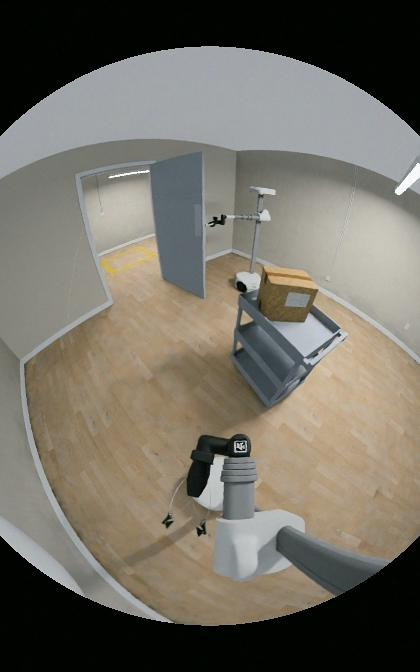

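move(
  blocking=false,
  r1={"base":{"translate_m":-0.534,"strafe_m":-0.596},"pace":"fast"},
)

wait(
  seconds=6,
)

move(
  blocking=false,
  r1={"base":{"translate_m":0.633,"strafe_m":-0.567},"joints":{"lift_m":0.75}},
)

wait(
  seconds=6,
)

wait(
  seconds=2,
)

move(
  blocking=false,
  r1={"base":{"rotate_rad":0.8}},
)

wait(
  seconds=4,
)

wait(
  seconds=0.2,
  cameras=["r1_head_camera","r1_head_left_camera"],
)

Scene clock: 352.00 s.
move: r1 moving
r1.base_odometry: x=-3.107 y=+3.327 heading=-1.034
r1.turned_by_wheels: +0.000
r1.turned_by_imu: +0.000
r1.base_tilt: forward=-1.6 right=+1.2
r1.lidar_m: 0.88 2.72 2.76 1.70 1.42 1.40 1.59 2.80 3.04 3.48 3.30 0.69
r1.base_status: translate_m moving; strafe_m moving
r1.joint_positions: lift_m=+0.800 arm_m=+0.000 wrist_yaw_rad=+2.997 wrist_pitch_rad=+0.002 wrist_roll_rad=+0.000 gripper_m=+0.056
r1.joint_status: not commanded
r1.measured_speeds: translate_m=-0.116 strafe_m=-0.128 rotate_rad=-0.006 lift_m=+0.000 arm_m=+0.000 wrist_yaw_rad=+0.000 wrist_pitch_rad=+0.000 wrist_roll_rad=+0.000
r1.motor_effort: lift_m=+24(24) arm_m=-4(4) wheel_0=+6(8) wheel_1=-12(12) wheel_2=+9(9)
r1.servo_current: wrist_yaw_rad=65(65) wrist_pitch_rad=46(52) wrist_roll_rad=52(65) gripper_m=33(52)
r1.hand_pose: x=-0.1019 y=+0.1279 z=+0.9772 quat_wxyz=(+0.072, -0.001, +0.000, +0.997) (m; r1's base frame)
r1.wrist_depth_mm: 138 - - 1756 - - - / 139 172 - 1808 - - - / 138 198 - 1756 - - - / 140 233 - 1863 - - - / - - - 1708 - - - / - - 194 - 187 - - / - - - 137 - - -
r2: as last shown
r2.base_tilt: forward=-0.7 right=+0.1
r2.lidar_m: 0.69 3.64 1.27 1.34 4.09 1.53 1.12 1.08 1.13 1.31 1.24 1.05
r2.servo_current: wrist_yaw_rad=91(98) wrist_pitch_rad=46(46) wrist_roll_rad=46(52) gripper_m=98(98)
r2.wrist_depth_mm: - - 238 164 247 252 256 / - - 239 165 249 253 258 / - - 239 166 250 255 259 / - - 242 167 251 257 259 / - - 244 167 253 257 262 / - - 187 167 180 259 264 / - - 246 - 257 262 266
pictures: none

Scene clock: 354.90 s.
earlier move: r1 done
r1.base_odometry: x=-3.848 y=+3.472 heading=-1.034
r1.turned_by_wheels: +0.000
r1.turned_by_imu: -0.004
r1.base_tilt: forward=-1.6 right=+1.3
r1.lidar_m: 1.09 1.51 3.13 1.71 1.43 1.39 1.64 2.28 2.27 2.59 3.28 3.29
r1.base_status: done
r1.joint_positions: lift_m=+0.800 arm_m=+0.000 wrist_yaw_rad=+2.998 wrist_pitch_rad=+0.002 wrist_roll_rad=+0.000 gripper_m=+0.056
r1.joint_status: not commanded
r1.measured_speeds: all 0
r1.motor_effort: lift_m=+24(24) arm_m=-4(4) wheel_0=+3(8) wheel_1=+0(13) wheel_2=+1(10)
r1.servo_current: wrist_yaw_rad=39(72) wrist_pitch_rad=46(52) wrist_roll_rad=33(72) gripper_m=39(52)
r1.hand_pose: x=-0.1019 y=+0.1279 z=+0.9772 quat_wxyz=(+0.072, -0.001, +0.000, +0.997) (m; r1's base frame)
r1.wrist_depth_mm: 138 255 - 1708 1499 1336 - / 126 141 - 1756 1537 1366 - / 126 176 - 1708 1537 1366 - / 138 195 - 1756 1537 1366 - / - - - - 1537 1397 - / - - 194 - 187 - - / - - - 137 - - -
r2.base_odometry: x=-2.510 y=-1.914 heading=-1.311
r2.turned_by_wheels: +0.000
r2.turned_by_imu: +0.000
r2.base_tilt: forward=-0.6 right=+0.0
r2.lidar_m: 0.68 3.64 1.28 1.33 4.11 1.53 1.13 1.08 1.14 1.31 1.25 1.06
r2.base_status: not commanded
r2.joint_positions: lift_m=+0.900 arm_m=+0.300 wrist_yaw_rad=+0.445 wrist_pitch_rad=+0.002 wrist_roll_rad=+0.000 gripper_m=-0.024
r2.joint_status: not commanded
r2.measured_speeds: all 0
r2.motor_effort: lift_m=+20(20) arm_m=-7(8) wheel_0=+5(6) wheel_1=-1(2) wheel_2=+13(13)
r2.servo_current: wrist_yaw_rad=78(104) wrist_pitch_rad=39(46) wrist_roll_rad=52(59) gripper_m=98(104)
r2.hand_pose: x=+0.7691 y=+0.0452 z=+1.0776 quat_wxyz=(+0.975, +0.000, +0.001, +0.221) (m; r2's base frame)
r2.wrist_depth_mm: - - 238 164 247 251 255 / - - 239 165 248 253 258 / - - 240 166 250 255 258 / - - 242 167 250 256 260 / - - 244 167 252 257 262 / - - 186 168 181 259 263 / - - 246 - 255 262 265
wait: 2.90 of 6 s (r1 has come to rest)
pictures: none

Scene clock: 355.40 s.
move: r1 moving
r1.base_odometry: x=-3.855 y=+3.440 heading=-1.034
r1.turned_by_wheels: +0.000
r1.turned_by_imu: +0.000
r1.base_tilt: forward=-1.6 right=+1.2
r1.lidar_m: 1.07 1.43 3.20 1.75 1.46 1.44 1.66 2.29 2.27 2.59 3.27 3.25
r1.base_status: translate_m moving; strafe_m moving
r1.joint_positions: lift_m=+0.765 arm_m=+0.000 wrist_yaw_rad=+2.998 wrist_pitch_rad=+0.002 wrist_roll_rad=+0.000 gripper_m=+0.056
r1.joint_status: lift_m moving
r1.measured_speeds: translate_m=+0.095 strafe_m=-0.085 rotate_rad=+0.002 lift_m=-0.099 arm_m=+0.000 wrist_yaw_rad=+0.000 wrist_pitch_rad=+0.000 wrist_roll_rad=+0.000
r1.motor_effort: lift_m=+11(24) arm_m=-4(4) wheel_0=+10(11) wheel_1=-6(6) wheel_2=-8(8)
r1.servo_current: wrist_yaw_rad=59(59) wrist_pitch_rad=39(46) wrist_roll_rad=46(65) gripper_m=46(46)
r1.hand_pose: x=-0.1019 y=+0.1279 z=+0.9429 quat_wxyz=(+0.072, -0.001, +0.000, +0.997) (m; r1's base frame)
r1.wrist_depth_mm: 138 256 - 1756 1537 1430 - / 126 141 - 1756 1537 1397 - / 126 180 - 1756 1576 1397 - / 138 195 - 1808 1537 1366 - / - - - - - 1366 - / - - 193 - 188 - - / - - - 137 - - -
r2: as last shown
r2.base_tilt: forward=-0.7 right=+0.1
r2.lidar_m: 0.72 3.64 1.30 1.35 4.07 1.58 1.12 1.07 1.13 1.30 1.25 1.05
r2.motor_effort: lift_m=+20(20) arm_m=-8(8) wheel_0=+5(6) wheel_1=-1(2) wheel_2=+13(13)
r2.servo_current: wrist_yaw_rad=78(91) wrist_pitch_rad=39(46) wrist_roll_rad=39(59) gripper_m=98(98)
r2.wrist_depth_mm: - - 238 164 247 252 255 / - - 239 165 249 253 257 / - - 240 166 249 255 259 / - - 241 167 252 256 259 / - - 244 167 254 258 263 / - - 186 168 180 259 263 / - - 245 - 255 262 266
pictures: none

Scene clock: 359.17 s.
earlier move: r1 done
r1.base_odometry: x=-4.012 y=+2.638 heading=-1.034
r1.turned_by_wheels: +0.000
r1.turned_by_imu: -0.003
r1.base_tilt: forward=-1.6 right=+1.2
r1.lidar_m: 2.45 0.76 0.80 2.71 2.27 2.26 2.61 2.30 2.29 2.61 2.46 2.43
r1.base_status: done
r1.joint_positions: lift_m=+0.750 arm_m=+0.000 wrist_yaw_rad=+2.998 wrist_pitch_rad=+0.002 wrist_roll_rad=+0.000 gripper_m=+0.056
r1.joint_status: all done
r1.measured_speeds: all 0
r1.motor_effort: lift_m=+13(24) arm_m=-4(4) wheel_0=+0(12) wheel_1=-2(7) wheel_2=+0(8)
r1.servo_current: wrist_yaw_rad=33(78) wrist_pitch_rad=46(52) wrist_roll_rad=33(65) gripper_m=46(52)
r1.hand_pose: x=-0.1019 y=+0.1279 z=+0.9281 quat_wxyz=(+0.072, -0.001, +0.000, +0.997) (m; r1's base frame)
r1.wrist_depth_mm: 137 259 - - - - - / 132 144 - - - - - / 127 178 - - - - - / 138 197 - - - - - / - - - - - - - / - - 194 - 187 - - / - - - 153 - - -
r2.base_odometry: x=-2.510 y=-1.914 heading=-1.311
r2.turned_by_wheels: +0.000
r2.turned_by_imu: +0.001
r2.base_tilt: forward=-0.7 right=+0.1
r2.lidar_m: 0.69 3.65 1.24 1.33 4.08 1.55 1.13 1.08 1.13 1.30 1.25 1.05
r2.base_status: not commanded
r2.joint_positions: lift_m=+0.900 arm_m=+0.300 wrist_yaw_rad=+0.445 wrist_pitch_rad=+0.002 wrist_roll_rad=+0.000 gripper_m=-0.024
r2.joint_status: not commanded
r2.measured_speeds: all 0
r2.motor_effort: lift_m=+20(20) arm_m=-7(8) wheel_0=+5(6) wheel_1=-1(2) wheel_2=+13(13)
r2.servo_current: wrist_yaw_rad=78(104) wrist_pitch_rad=39(46) wrist_roll_rad=39(59) gripper_m=98(104)
r2.hand_pose: x=+0.7691 y=+0.0452 z=+1.0776 quat_wxyz=(+0.975, +0.000, +0.001, +0.221) (m; r2's base frame)
r2.wrist_depth_mm: - - 238 164 247 252 255 / - - 239 165 249 253 258 / - - 240 165 250 255 258 / - - 243 167 251 256 259 / - - 243 167 253 257 264 / - - 186 168 181 259 264 / - - 245 - 256 262 265
wait: 3.77 of 6 s (r1 has come to rest)
pictures: none

Scene clock: 361.17 s.
r1.base_odometry: x=-4.012 y=+2.638 heading=-1.034
r1.turned_by_wheels: +0.000
r1.turned_by_imu: +0.000
r1.base_tilt: forward=-1.6 right=+1.3
r1.lidar_m: 2.43 0.73 0.79 2.72 2.27 2.25 2.58 2.31 2.30 2.59 2.43 2.43
r1.base_status: done
r1.joint_positions: lift_m=+0.750 arm_m=+0.000 wrist_yaw_rad=+2.998 wrist_pitch_rad=+0.002 wrist_roll_rad=+0.000 gripper_m=+0.056
r1.joint_status: all done
r1.measured_speeds: all 0
r1.motor_effort: lift_m=+13(24) arm_m=-4(4) wheel_0=+0(12) wheel_1=-3(7) wheel_2=+0(8)
r1.servo_current: wrist_yaw_rad=52(78) wrist_pitch_rad=39(52) wrist_roll_rad=39(65) gripper_m=46(52)
r1.hand_pose: x=-0.1019 y=+0.1279 z=+0.9281 quat_wxyz=(+0.072, -0.001, +0.000, +0.997) (m; r1's base frame)
r1.wrist_depth_mm: 138 258 - - - - - / 132 144 - - - - - / 127 178 - - - - - / 138 202 - - - - - / - - - - - - - / - - 193 - 187 - - / - - - 153 - - -
r2.base_odometry: x=-2.510 y=-1.914 heading=-1.311
r2.turned_by_wheels: +0.000
r2.turned_by_imu: +0.000
r2.base_tilt: forward=-0.6 right=+0.1
r2.lidar_m: 0.72 3.64 1.27 1.33 4.10 1.58 1.14 1.08 1.14 1.29 1.23 1.07
r2.base_status: not commanded
r2.joint_positions: lift_m=+0.900 arm_m=+0.300 wrist_yaw_rad=+0.445 wrist_pitch_rad=+0.002 wrist_roll_rad=+0.000 gripper_m=-0.024
r2.joint_status: not commanded
r2.measured_speeds: all 0
r2.motor_effort: lift_m=+20(20) arm_m=-8(8) wheel_0=+5(6) wheel_1=-1(2) wheel_2=+13(13)
r2.servo_current: wrist_yaw_rad=72(104) wrist_pitch_rad=46(46) wrist_roll_rad=39(59) gripper_m=91(104)
r2.hand_pose: x=+0.7691 y=+0.0452 z=+1.0776 quat_wxyz=(+0.975, +0.000, +0.001, +0.221) (m; r2's base frame)
r2.wrist_depth_mm: - - 236 164 248 251 256 / - - 239 165 249 254 258 / - - 240 165 250 255 259 / - - 242 167 250 256 262 / - - 243 167 253 257 262 / - - 186 167 180 259 264 / - - 246 - 255 262 266
wait: 2.00 s; at rest by 0.27 s
pictures: none

Scene clock: 361.67 s.
move: r1 moving
r1.base_odometry: x=-4.012 y=+2.638 heading=-0.782
r1.turned_by_wheels: +0.252
r1.turned_by_imu: +0.253
r1.base_tilt: forward=-1.6 right=+1.3
r1.lidar_m: 0.76 0.74 3.43 2.42 2.23 2.34 2.42 2.29 2.36 2.55 2.44 2.50
r1.base_status: rotate_rad moving
r1.joint_positions: lift_m=+0.750 arm_m=+0.000 wrist_yaw_rad=+2.998 wrist_pitch_rad=+0.002 wrist_roll_rad=+0.000 gripper_m=+0.056
r1.joint_status: not commanded
r1.measured_speeds: translate_m=+0.001 strafe_m=-0.002 rotate_rad=+0.971 lift_m=+0.000 arm_m=+0.000 wrist_yaw_rad=+0.000 wrist_pitch_rad=+0.000 wrist_roll_rad=+0.000
r1.motor_effort: lift_m=+13(13) arm_m=-4(4) wheel_0=-7(10) wheel_1=-8(8) wheel_2=-5(7)
r1.servo_current: wrist_yaw_rad=52(52) wrist_pitch_rad=39(46) wrist_roll_rad=46(72) gripper_m=46(46)
r1.hand_pose: x=-0.1019 y=+0.1279 z=+0.9281 quat_wxyz=(+0.072, -0.001, +0.000, +0.997) (m; r1's base frame)
r1.wrist_depth_mm: 137 265 - - - - 1921 / 130 144 - - - - 1921 / 131 185 - - - - 1921 / 138 201 - - - - 1921 / - - - - - - - / - - 193 - 188 - - / - - - 153 - - -
r2: as last shown
r2.base_tilt: forward=-0.7 right=+0.1
r2.lidar_m: 0.71 3.64 1.26 1.28 4.06 1.57 1.13 1.08 1.14 1.30 1.21 1.05
r2.motor_effort: lift_m=+20(20) arm_m=-7(8) wheel_0=+5(6) wheel_1=-1(2) wheel_2=+13(13)
r2.servo_current: wrist_yaw_rad=91(91) wrist_pitch_rad=39(46) wrist_roll_rad=39(59) gripper_m=91(98)
r2.wrist_depth_mm: - - 237 164 249 251 256 / - - 237 165 248 253 257 / - - 241 165 249 254 258 / - - 242 167 251 255 262 / - - 244 167 253 258 263 / - - 186 168 181 259 264 / - - 245 - 256 263 264
pictures: none

Scene clock: 362.73 s.
earlier move: r1 done
r1.base_odometry: x=-4.012 y=+2.638 heading=-0.234
r1.turned_by_wheels: +0.548
r1.turned_by_imu: +0.551
r1.base_tilt: forward=-1.6 right=+1.3
r1.lidar_m: 0.73 3.36 2.38 2.25 2.32 2.40 2.28 2.39 2.61 2.41 2.52 0.75
r1.base_status: done
r1.joint_positions: lift_m=+0.750 arm_m=+0.000 wrist_yaw_rad=+2.998 wrist_pitch_rad=+0.002 wrist_roll_rad=+0.000 gripper_m=+0.056
r1.joint_status: not commanded
r1.measured_speeds: all 0
r1.motor_effort: lift_m=+13(13) arm_m=-4(4) wheel_0=-1(10) wheel_1=-1(8) wheel_2=+1(7)
r1.servo_current: wrist_yaw_rad=52(65) wrist_pitch_rad=39(52) wrist_roll_rad=39(78) gripper_m=46(46)
r1.hand_pose: x=-0.1019 y=+0.1279 z=+0.9281 quat_wxyz=(+0.072, -0.001, +0.000, +0.997) (m; r1's base frame)
r1.wrist_depth_mm: 138 - - - - - - / 138 157 - - - - - / 132 193 - - - - - / 139 216 - - - - - / - - - - - - - / - - 194 - 188 - - / - - - 153 - - -
r2.base_odometry: x=-2.510 y=-1.914 heading=-1.311
r2.turned_by_wheels: +0.000
r2.turned_by_imu: +0.000
r2.base_tilt: forward=-0.7 right=+0.1
r2.lidar_m: 0.71 3.66 1.25 1.34 4.11 1.57 1.14 1.08 1.12 1.31 1.25 1.03
r2.base_status: not commanded
r2.joint_positions: lift_m=+0.900 arm_m=+0.300 wrist_yaw_rad=+0.445 wrist_pitch_rad=+0.002 wrist_roll_rad=+0.000 gripper_m=-0.024
r2.joint_status: not commanded
r2.measured_speeds: all 0
r2.motor_effort: lift_m=+20(20) arm_m=-7(8) wheel_0=+5(6) wheel_1=-1(2) wheel_2=+13(13)
r2.servo_current: wrist_yaw_rad=85(91) wrist_pitch_rad=39(46) wrist_roll_rad=39(65) gripper_m=91(98)
r2.hand_pose: x=+0.7691 y=+0.0452 z=+1.0776 quat_wxyz=(+0.975, +0.000, +0.001, +0.221) (m; r2's base frame)
r2.wrist_depth_mm: - - 238 165 247 251 256 / - - 239 165 249 254 257 / - - 240 165 250 255 259 / - - 242 167 251 256 260 / - - 243 167 253 257 262 / - - 187 167 180 260 264 / - - 245 - 255 262 265
wait: 1.07 of 4 s (r1 has come to rest)
pictures: none

Scene clock: 362.93 s.
r1.base_odometry: x=-4.012 y=+2.638 heading=-0.234
r1.turned_by_wheels: +0.000
r1.turned_by_imu: +0.000
r1.base_tilt: forward=-1.6 right=+1.3
r1.lidar_m: 0.75 3.35 2.40 2.22 2.32 2.39 2.28 2.39 2.60 2.44 2.52 0.75
r1.base_status: done
r1.joint_positions: lift_m=+0.750 arm_m=+0.000 wrist_yaw_rad=+2.998 wrist_pitch_rad=+0.002 wrist_roll_rad=+0.000 gripper_m=+0.056
r1.joint_status: not commanded
r1.measured_speeds: all 0
r1.motor_effort: lift_m=+13(13) arm_m=-4(4) wheel_0=-1(10) wheel_1=-1(8) wheel_2=+1(7)
r1.servo_current: wrist_yaw_rad=46(65) wrist_pitch_rad=39(52) wrist_roll_rad=72(78) gripper_m=39(46)
r1.hand_pose: x=-0.1019 y=+0.1279 z=+0.9281 quat_wxyz=(+0.072, -0.001, +0.000, +0.997) (m; r1's base frame)
r1.wrist_depth_mm: 138 - - - - - - / 138 156 - - - - - / 132 191 - - - - - / 139 216 - - - - - / - - - - - - - / - - 194 - 187 - - / - - - 153 - - -
r2.base_odometry: x=-2.510 y=-1.914 heading=-1.311
r2.turned_by_wheels: +0.000
r2.turned_by_imu: +0.000
r2.base_tilt: forward=-0.6 right=+0.0
r2.lidar_m: 0.70 3.65 1.27 1.31 4.09 1.56 1.12 1.08 1.12 1.30 1.24 1.05
r2.base_status: not commanded
r2.joint_positions: lift_m=+0.900 arm_m=+0.300 wrist_yaw_rad=+0.445 wrist_pitch_rad=+0.002 wrist_roll_rad=+0.000 gripper_m=-0.024
r2.joint_status: not commanded
r2.measured_speeds: all 0
r2.motor_effort: lift_m=+20(20) arm_m=-7(8) wheel_0=+5(6) wheel_1=-1(2) wheel_2=+13(13)
r2.servo_current: wrist_yaw_rad=98(91) wrist_pitch_rad=39(46) wrist_roll_rad=52(65) gripper_m=98(98)
r2.hand_pose: x=+0.7691 y=+0.0452 z=+1.0776 quat_wxyz=(+0.975, +0.000, +0.001, +0.221) (m; r2's base frame)
r2.wrist_depth_mm: - - 237 164 247 252 256 / - - 237 164 249 254 258 / - - 241 165 251 254 259 / - - 243 167 251 257 260 / - - 243 167 253 259 263 / - - 186 167 180 259 263 / - - 246 - 255 262 266
wait: 0.20 s; no rest
pictures: r1_head_camera, r1_head_left_camera
Images, in order (width x height): r1_head_camera 420x560, r1_head_left_camera 420x672.

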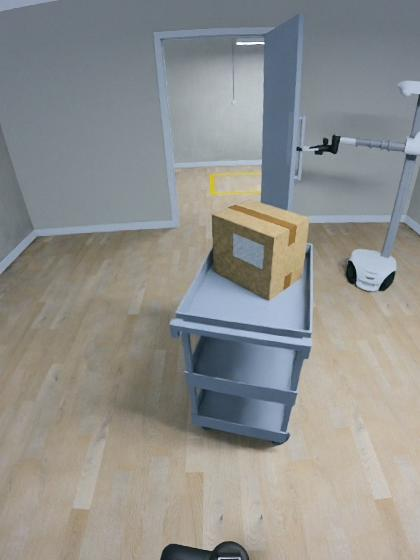

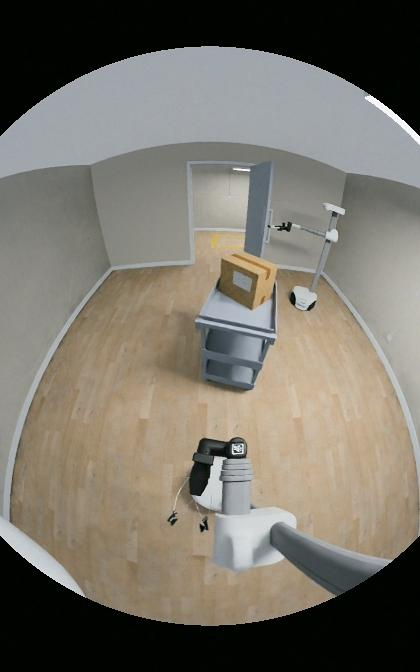

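move(
  blocking=false,
  r1={"base":{"translate_m":-0.15},"joints":{"wrist_yaw_rad":0.0,"wrist_roll_rad":1.571,"gripper_m":0.12,"lift_m":0.8}},
)

wait(
  seconds=4,
)

wait(
  seconds=2,
)

wait(
  seconds=0.2,
  cameras=["r1_head_camera","r1_wrist_camera"],
)

Scene clock: 370.13 s.
move: r1 moving
r1.base_odometry: x=-4.042 y=+2.646 heading=-0.234
r1.turned_by_wheels: +0.000
r1.turned_by_imu: -0.001
r1.base_tilt: forward=-1.6 right=+1.3
r1.lidar_m: 0.78 3.33 2.40 2.24 2.30 2.37 2.26 2.34 2.58 2.44 2.53 0.79
r1.base_status: translate_m moving
r1.joint_positions: lift_m=+0.785 arm_m=+0.000 wrist_yaw_rad=+2.413 wrist_pitch_rad=+0.002 wrist_roll_rad=+0.580 gripper_m=+0.075
r1.joint_status: lift_m moving; wrist_yaw_rad moving; wrist_roll_rad moving; gripper_m moving
r1.measured_speeds: translate_m=-0.120 strafe_m=+0.000 rotate_rad=-0.004 lift_m=+0.099 arm_m=+0.000 wrist_yaw_rad=-1.818 wrist_pitch_rad=+0.000 wrist_roll_rad=+1.818
r1.motor_effort: lift_m=+26(27) arm_m=-4(4) wheel_0=-7(9) wheel_1=-7(8) wheel_2=+8(9)
r1.servo_current: wrist_yaw_rad=98(111) wrist_pitch_rad=46(46) wrist_roll_rad=104(111) gripper_m=78(78)
r1.hand_pose: x=+0.0139 y=+0.2572 z=+0.9623 quat_wxyz=(+0.341, +0.101, +0.268, +0.895) (m; r1's base frame)
r1.wrist_depth_mm: - - - - - 1863 1708 / - - - - - - 1808 / - - - - - - - / - - - - - - - / - - - - - - 1983 / - - 198 - 192 1921 1618 / - - - 151 1808 1537 1336
r2: as last shown
r2.lidar_m: 0.70 3.66 1.27 1.34 4.05 1.58 1.13 1.08 1.11 1.31 1.25 1.06
r2.servo_current: wrist_yaw_rad=78(85) wrist_pitch_rad=46(46) wrist_roll_rad=39(59) gripper_m=98(98)
r2.wrist_depth_mm: - - 238 164 248 252 256 / - - 239 165 249 253 257 / - - 241 165 250 256 258 / - - 242 166 250 257 262 / - - 245 167 252 257 262 / - - 186 167 180 259 263 / - - 245 - 255 262 266
pictures: none

Scene clock: 371.93 s.
earlier move: r1 done
r1.base_odometry: x=-4.158 y=+2.673 heading=-0.234
r1.turned_by_wheels: +0.000
r1.turned_by_imu: +0.000
r1.base_tilt: forward=-1.6 right=+1.3
r1.lidar_m: 0.89 3.38 2.38 2.24 2.32 2.24 2.12 2.24 2.60 2.45 2.52 0.92
r1.base_status: done
r1.joint_positions: lift_m=+0.799 arm_m=+0.000 wrist_yaw_rad=+0.003 wrist_pitch_rad=+0.002 wrist_roll_rad=+1.569 gripper_m=+0.120
r1.joint_status: all done
r1.measured_speeds: all 0
r1.motor_effort: lift_m=+25(27) arm_m=-4(4) wheel_0=-3(9) wheel_1=-1(8) wheel_2=+0(10)
r1.servo_current: wrist_yaw_rad=46(117) wrist_pitch_rad=33(52) wrist_roll_rad=52(111) gripper_m=39(98)
r1.hand_pose: x=+0.4596 y=-0.0866 z=+0.9771 quat_wxyz=(+0.708, +0.706, +0.002, +0.000) (m; r1's base frame)
r1.wrist_depth_mm: - - - - - 1921 1366 / - - - - - 1983 1397 / - - - 1308 723 1708 732 / - - - 976 699 - - / - - - 1098 715 - - / - - - - 194 212 1281 / - - - 145 - - 1336
r2.base_odometry: x=-2.510 y=-1.914 heading=-1.311
r2.turned_by_wheels: +0.000
r2.turned_by_imu: +0.000
r2.base_tilt: forward=-0.6 right=+0.0
r2.lidar_m: 0.72 3.66 1.27 1.32 4.08 1.57 1.10 1.07 1.14 1.28 1.25 1.07
r2.base_status: not commanded
r2.joint_positions: lift_m=+0.900 arm_m=+0.300 wrist_yaw_rad=+0.445 wrist_pitch_rad=+0.002 wrist_roll_rad=+0.000 gripper_m=-0.024
r2.joint_status: not commanded
r2.measured_speeds: all 0
r2.motor_effort: lift_m=+20(20) arm_m=-7(8) wheel_0=+6(6) wheel_1=-1(2) wheel_2=+13(13)
r2.servo_current: wrist_yaw_rad=98(98) wrist_pitch_rad=39(46) wrist_roll_rad=46(65) gripper_m=98(104)
r2.hand_pose: x=+0.7691 y=+0.0452 z=+1.0776 quat_wxyz=(+0.975, +0.000, +0.001, +0.221) (m; r2's base frame)
r2.wrist_depth_mm: - - 237 164 247 252 256 / - - 239 165 248 254 257 / - - 240 165 250 255 259 / - - 243 166 252 256 260 / - - 244 167 253 258 262 / - - 186 167 180 259 263 / - - 245 - 256 263 266
wait: 1.80 of 4 s (r1 has come to rest)
pictures: none

Scene clock: 373.93 s.
r1.base_odometry: x=-4.158 y=+2.673 heading=-0.234
r1.turned_by_wheels: +0.000
r1.turned_by_imu: +0.000
r1.base_tilt: forward=-1.6 right=+1.3
r1.lidar_m: 0.90 3.37 2.39 2.24 2.30 2.23 2.11 2.21 2.59 2.46 2.54 0.87
r1.base_status: done
r1.joint_positions: lift_m=+0.799 arm_m=+0.000 wrist_yaw_rad=+0.003 wrist_pitch_rad=+0.002 wrist_roll_rad=+1.569 gripper_m=+0.120
r1.joint_status: all done
r1.measured_speeds: all 0
r1.motor_effort: lift_m=+25(27) arm_m=-4(4) wheel_0=-3(9) wheel_1=-1(8) wheel_2=+0(10)
r1.servo_current: wrist_yaw_rad=52(117) wrist_pitch_rad=52(52) wrist_roll_rad=52(111) gripper_m=46(98)
r1.hand_pose: x=+0.4596 y=-0.0866 z=+0.9771 quat_wxyz=(+0.708, +0.706, +0.002, +0.000) (m; r1's base frame)
r1.wrist_depth_mm: - - - - - 1983 1366 / - - - - - 1983 1366 / - - - 1308 715 1756 741 / - - - 991 691 - - / - - - 1098 723 - - / - - - - 194 212 1255 / - - - 145 - - 1336
r2.base_odometry: x=-2.510 y=-1.914 heading=-1.311
r2.turned_by_wheels: +0.000
r2.turned_by_imu: +0.000
r2.base_tilt: forward=-0.7 right=+0.0
r2.lidar_m: 0.70 3.64 1.27 1.30 4.10 1.55 1.11 1.09 1.13 1.30 1.23 1.03
r2.base_status: not commanded
r2.joint_positions: lift_m=+0.900 arm_m=+0.300 wrist_yaw_rad=+0.445 wrist_pitch_rad=+0.002 wrist_roll_rad=+0.000 gripper_m=-0.024
r2.joint_status: not commanded
r2.measured_speeds: all 0
r2.motor_effort: lift_m=+20(20) arm_m=-7(8) wheel_0=+5(6) wheel_1=-2(2) wheel_2=+13(13)
r2.servo_current: wrist_yaw_rad=85(98) wrist_pitch_rad=39(46) wrist_roll_rad=46(65) gripper_m=98(104)
r2.hand_pose: x=+0.7691 y=+0.0452 z=+1.0776 quat_wxyz=(+0.975, +0.000, +0.001, +0.221) (m; r2's base frame)
r2.wrist_depth_mm: - - 237 164 248 252 256 / - - 239 164 249 253 257 / - - 240 165 250 255 258 / - - 242 166 251 257 260 / - - 244 167 253 259 263 / - - 186 168 180 259 264 / - - 245 - 256 262 265
wait: 2.00 s; at rest by 0.27 s
pictures: none

Scene clock: 374.13 s.
r1.base_odometry: x=-4.158 y=+2.673 heading=-0.234
r1.turned_by_wheels: +0.000
r1.turned_by_imu: +0.000
r1.base_tilt: forward=-1.6 right=+1.3
r1.lidar_m: 0.89 3.37 2.38 2.23 2.32 2.23 2.11 2.22 2.60 2.45 2.53 0.93
r1.base_status: done
r1.joint_positions: lift_m=+0.799 arm_m=+0.000 wrist_yaw_rad=+0.003 wrist_pitch_rad=+0.002 wrist_roll_rad=+1.569 gripper_m=+0.120
r1.joint_status: all done
r1.measured_speeds: all 0
r1.motor_effort: lift_m=+25(27) arm_m=-4(4) wheel_0=-3(9) wheel_1=-1(8) wheel_2=+0(10)
r1.servo_current: wrist_yaw_rad=46(117) wrist_pitch_rad=46(52) wrist_roll_rad=46(111) gripper_m=39(98)
r1.hand_pose: x=+0.4596 y=-0.0866 z=+0.9771 quat_wxyz=(+0.708, +0.706, +0.002, +0.000) (m; r1's base frame)
r1.wrist_depth_mm: - - - - - 1921 1366 / - - - - - 1983 1430 / - - - 1308 732 1756 732 / - - - 991 683 - - / - - - 1118 723 - - / - - - - 195 213 1308 / - - - 145 - - 1366
r2.base_odometry: x=-2.510 y=-1.914 heading=-1.311
r2.turned_by_wheels: +0.000
r2.turned_by_imu: +0.000
r2.base_tilt: forward=-0.7 right=+0.0
r2.lidar_m: 0.72 3.66 1.28 1.33 4.08 1.57 1.12 1.08 1.13 1.31 1.25 1.04
r2.base_status: not commanded
r2.joint_positions: lift_m=+0.900 arm_m=+0.300 wrist_yaw_rad=+0.445 wrist_pitch_rad=+0.002 wrist_roll_rad=+0.000 gripper_m=-0.024
r2.joint_status: not commanded
r2.measured_speeds: all 0
r2.motor_effort: lift_m=+20(20) arm_m=-7(8) wheel_0=+5(6) wheel_1=-1(2) wheel_2=+13(13)
r2.servo_current: wrist_yaw_rad=78(98) wrist_pitch_rad=39(46) wrist_roll_rad=46(65) gripper_m=98(104)
r2.hand_pose: x=+0.7691 y=+0.0452 z=+1.0776 quat_wxyz=(+0.975, +0.000, +0.001, +0.221) (m; r2's base frame)
r2.wrist_depth_mm: - - 238 164 247 252 256 / - - 238 165 248 254 256 / - - 240 165 251 255 258 / - - 241 167 251 256 259 / - - 244 167 253 257 262 / - - 187 168 180 260 263 / - - 246 - 255 262 265
wait: 0.20 s; no rest
pictures: r1_head_camera, r1_wrist_camera
Images, in order (width x height): r1_head_camera 420x560, r1_wrist_camera 616x392.

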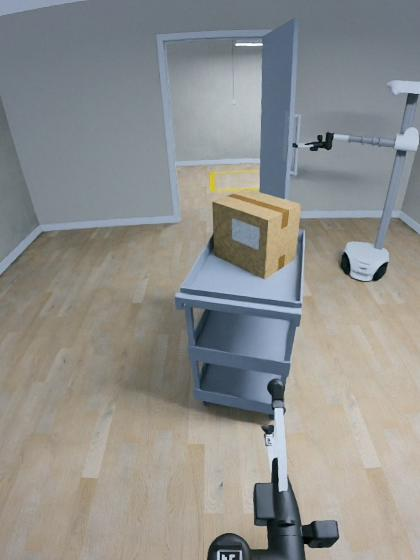

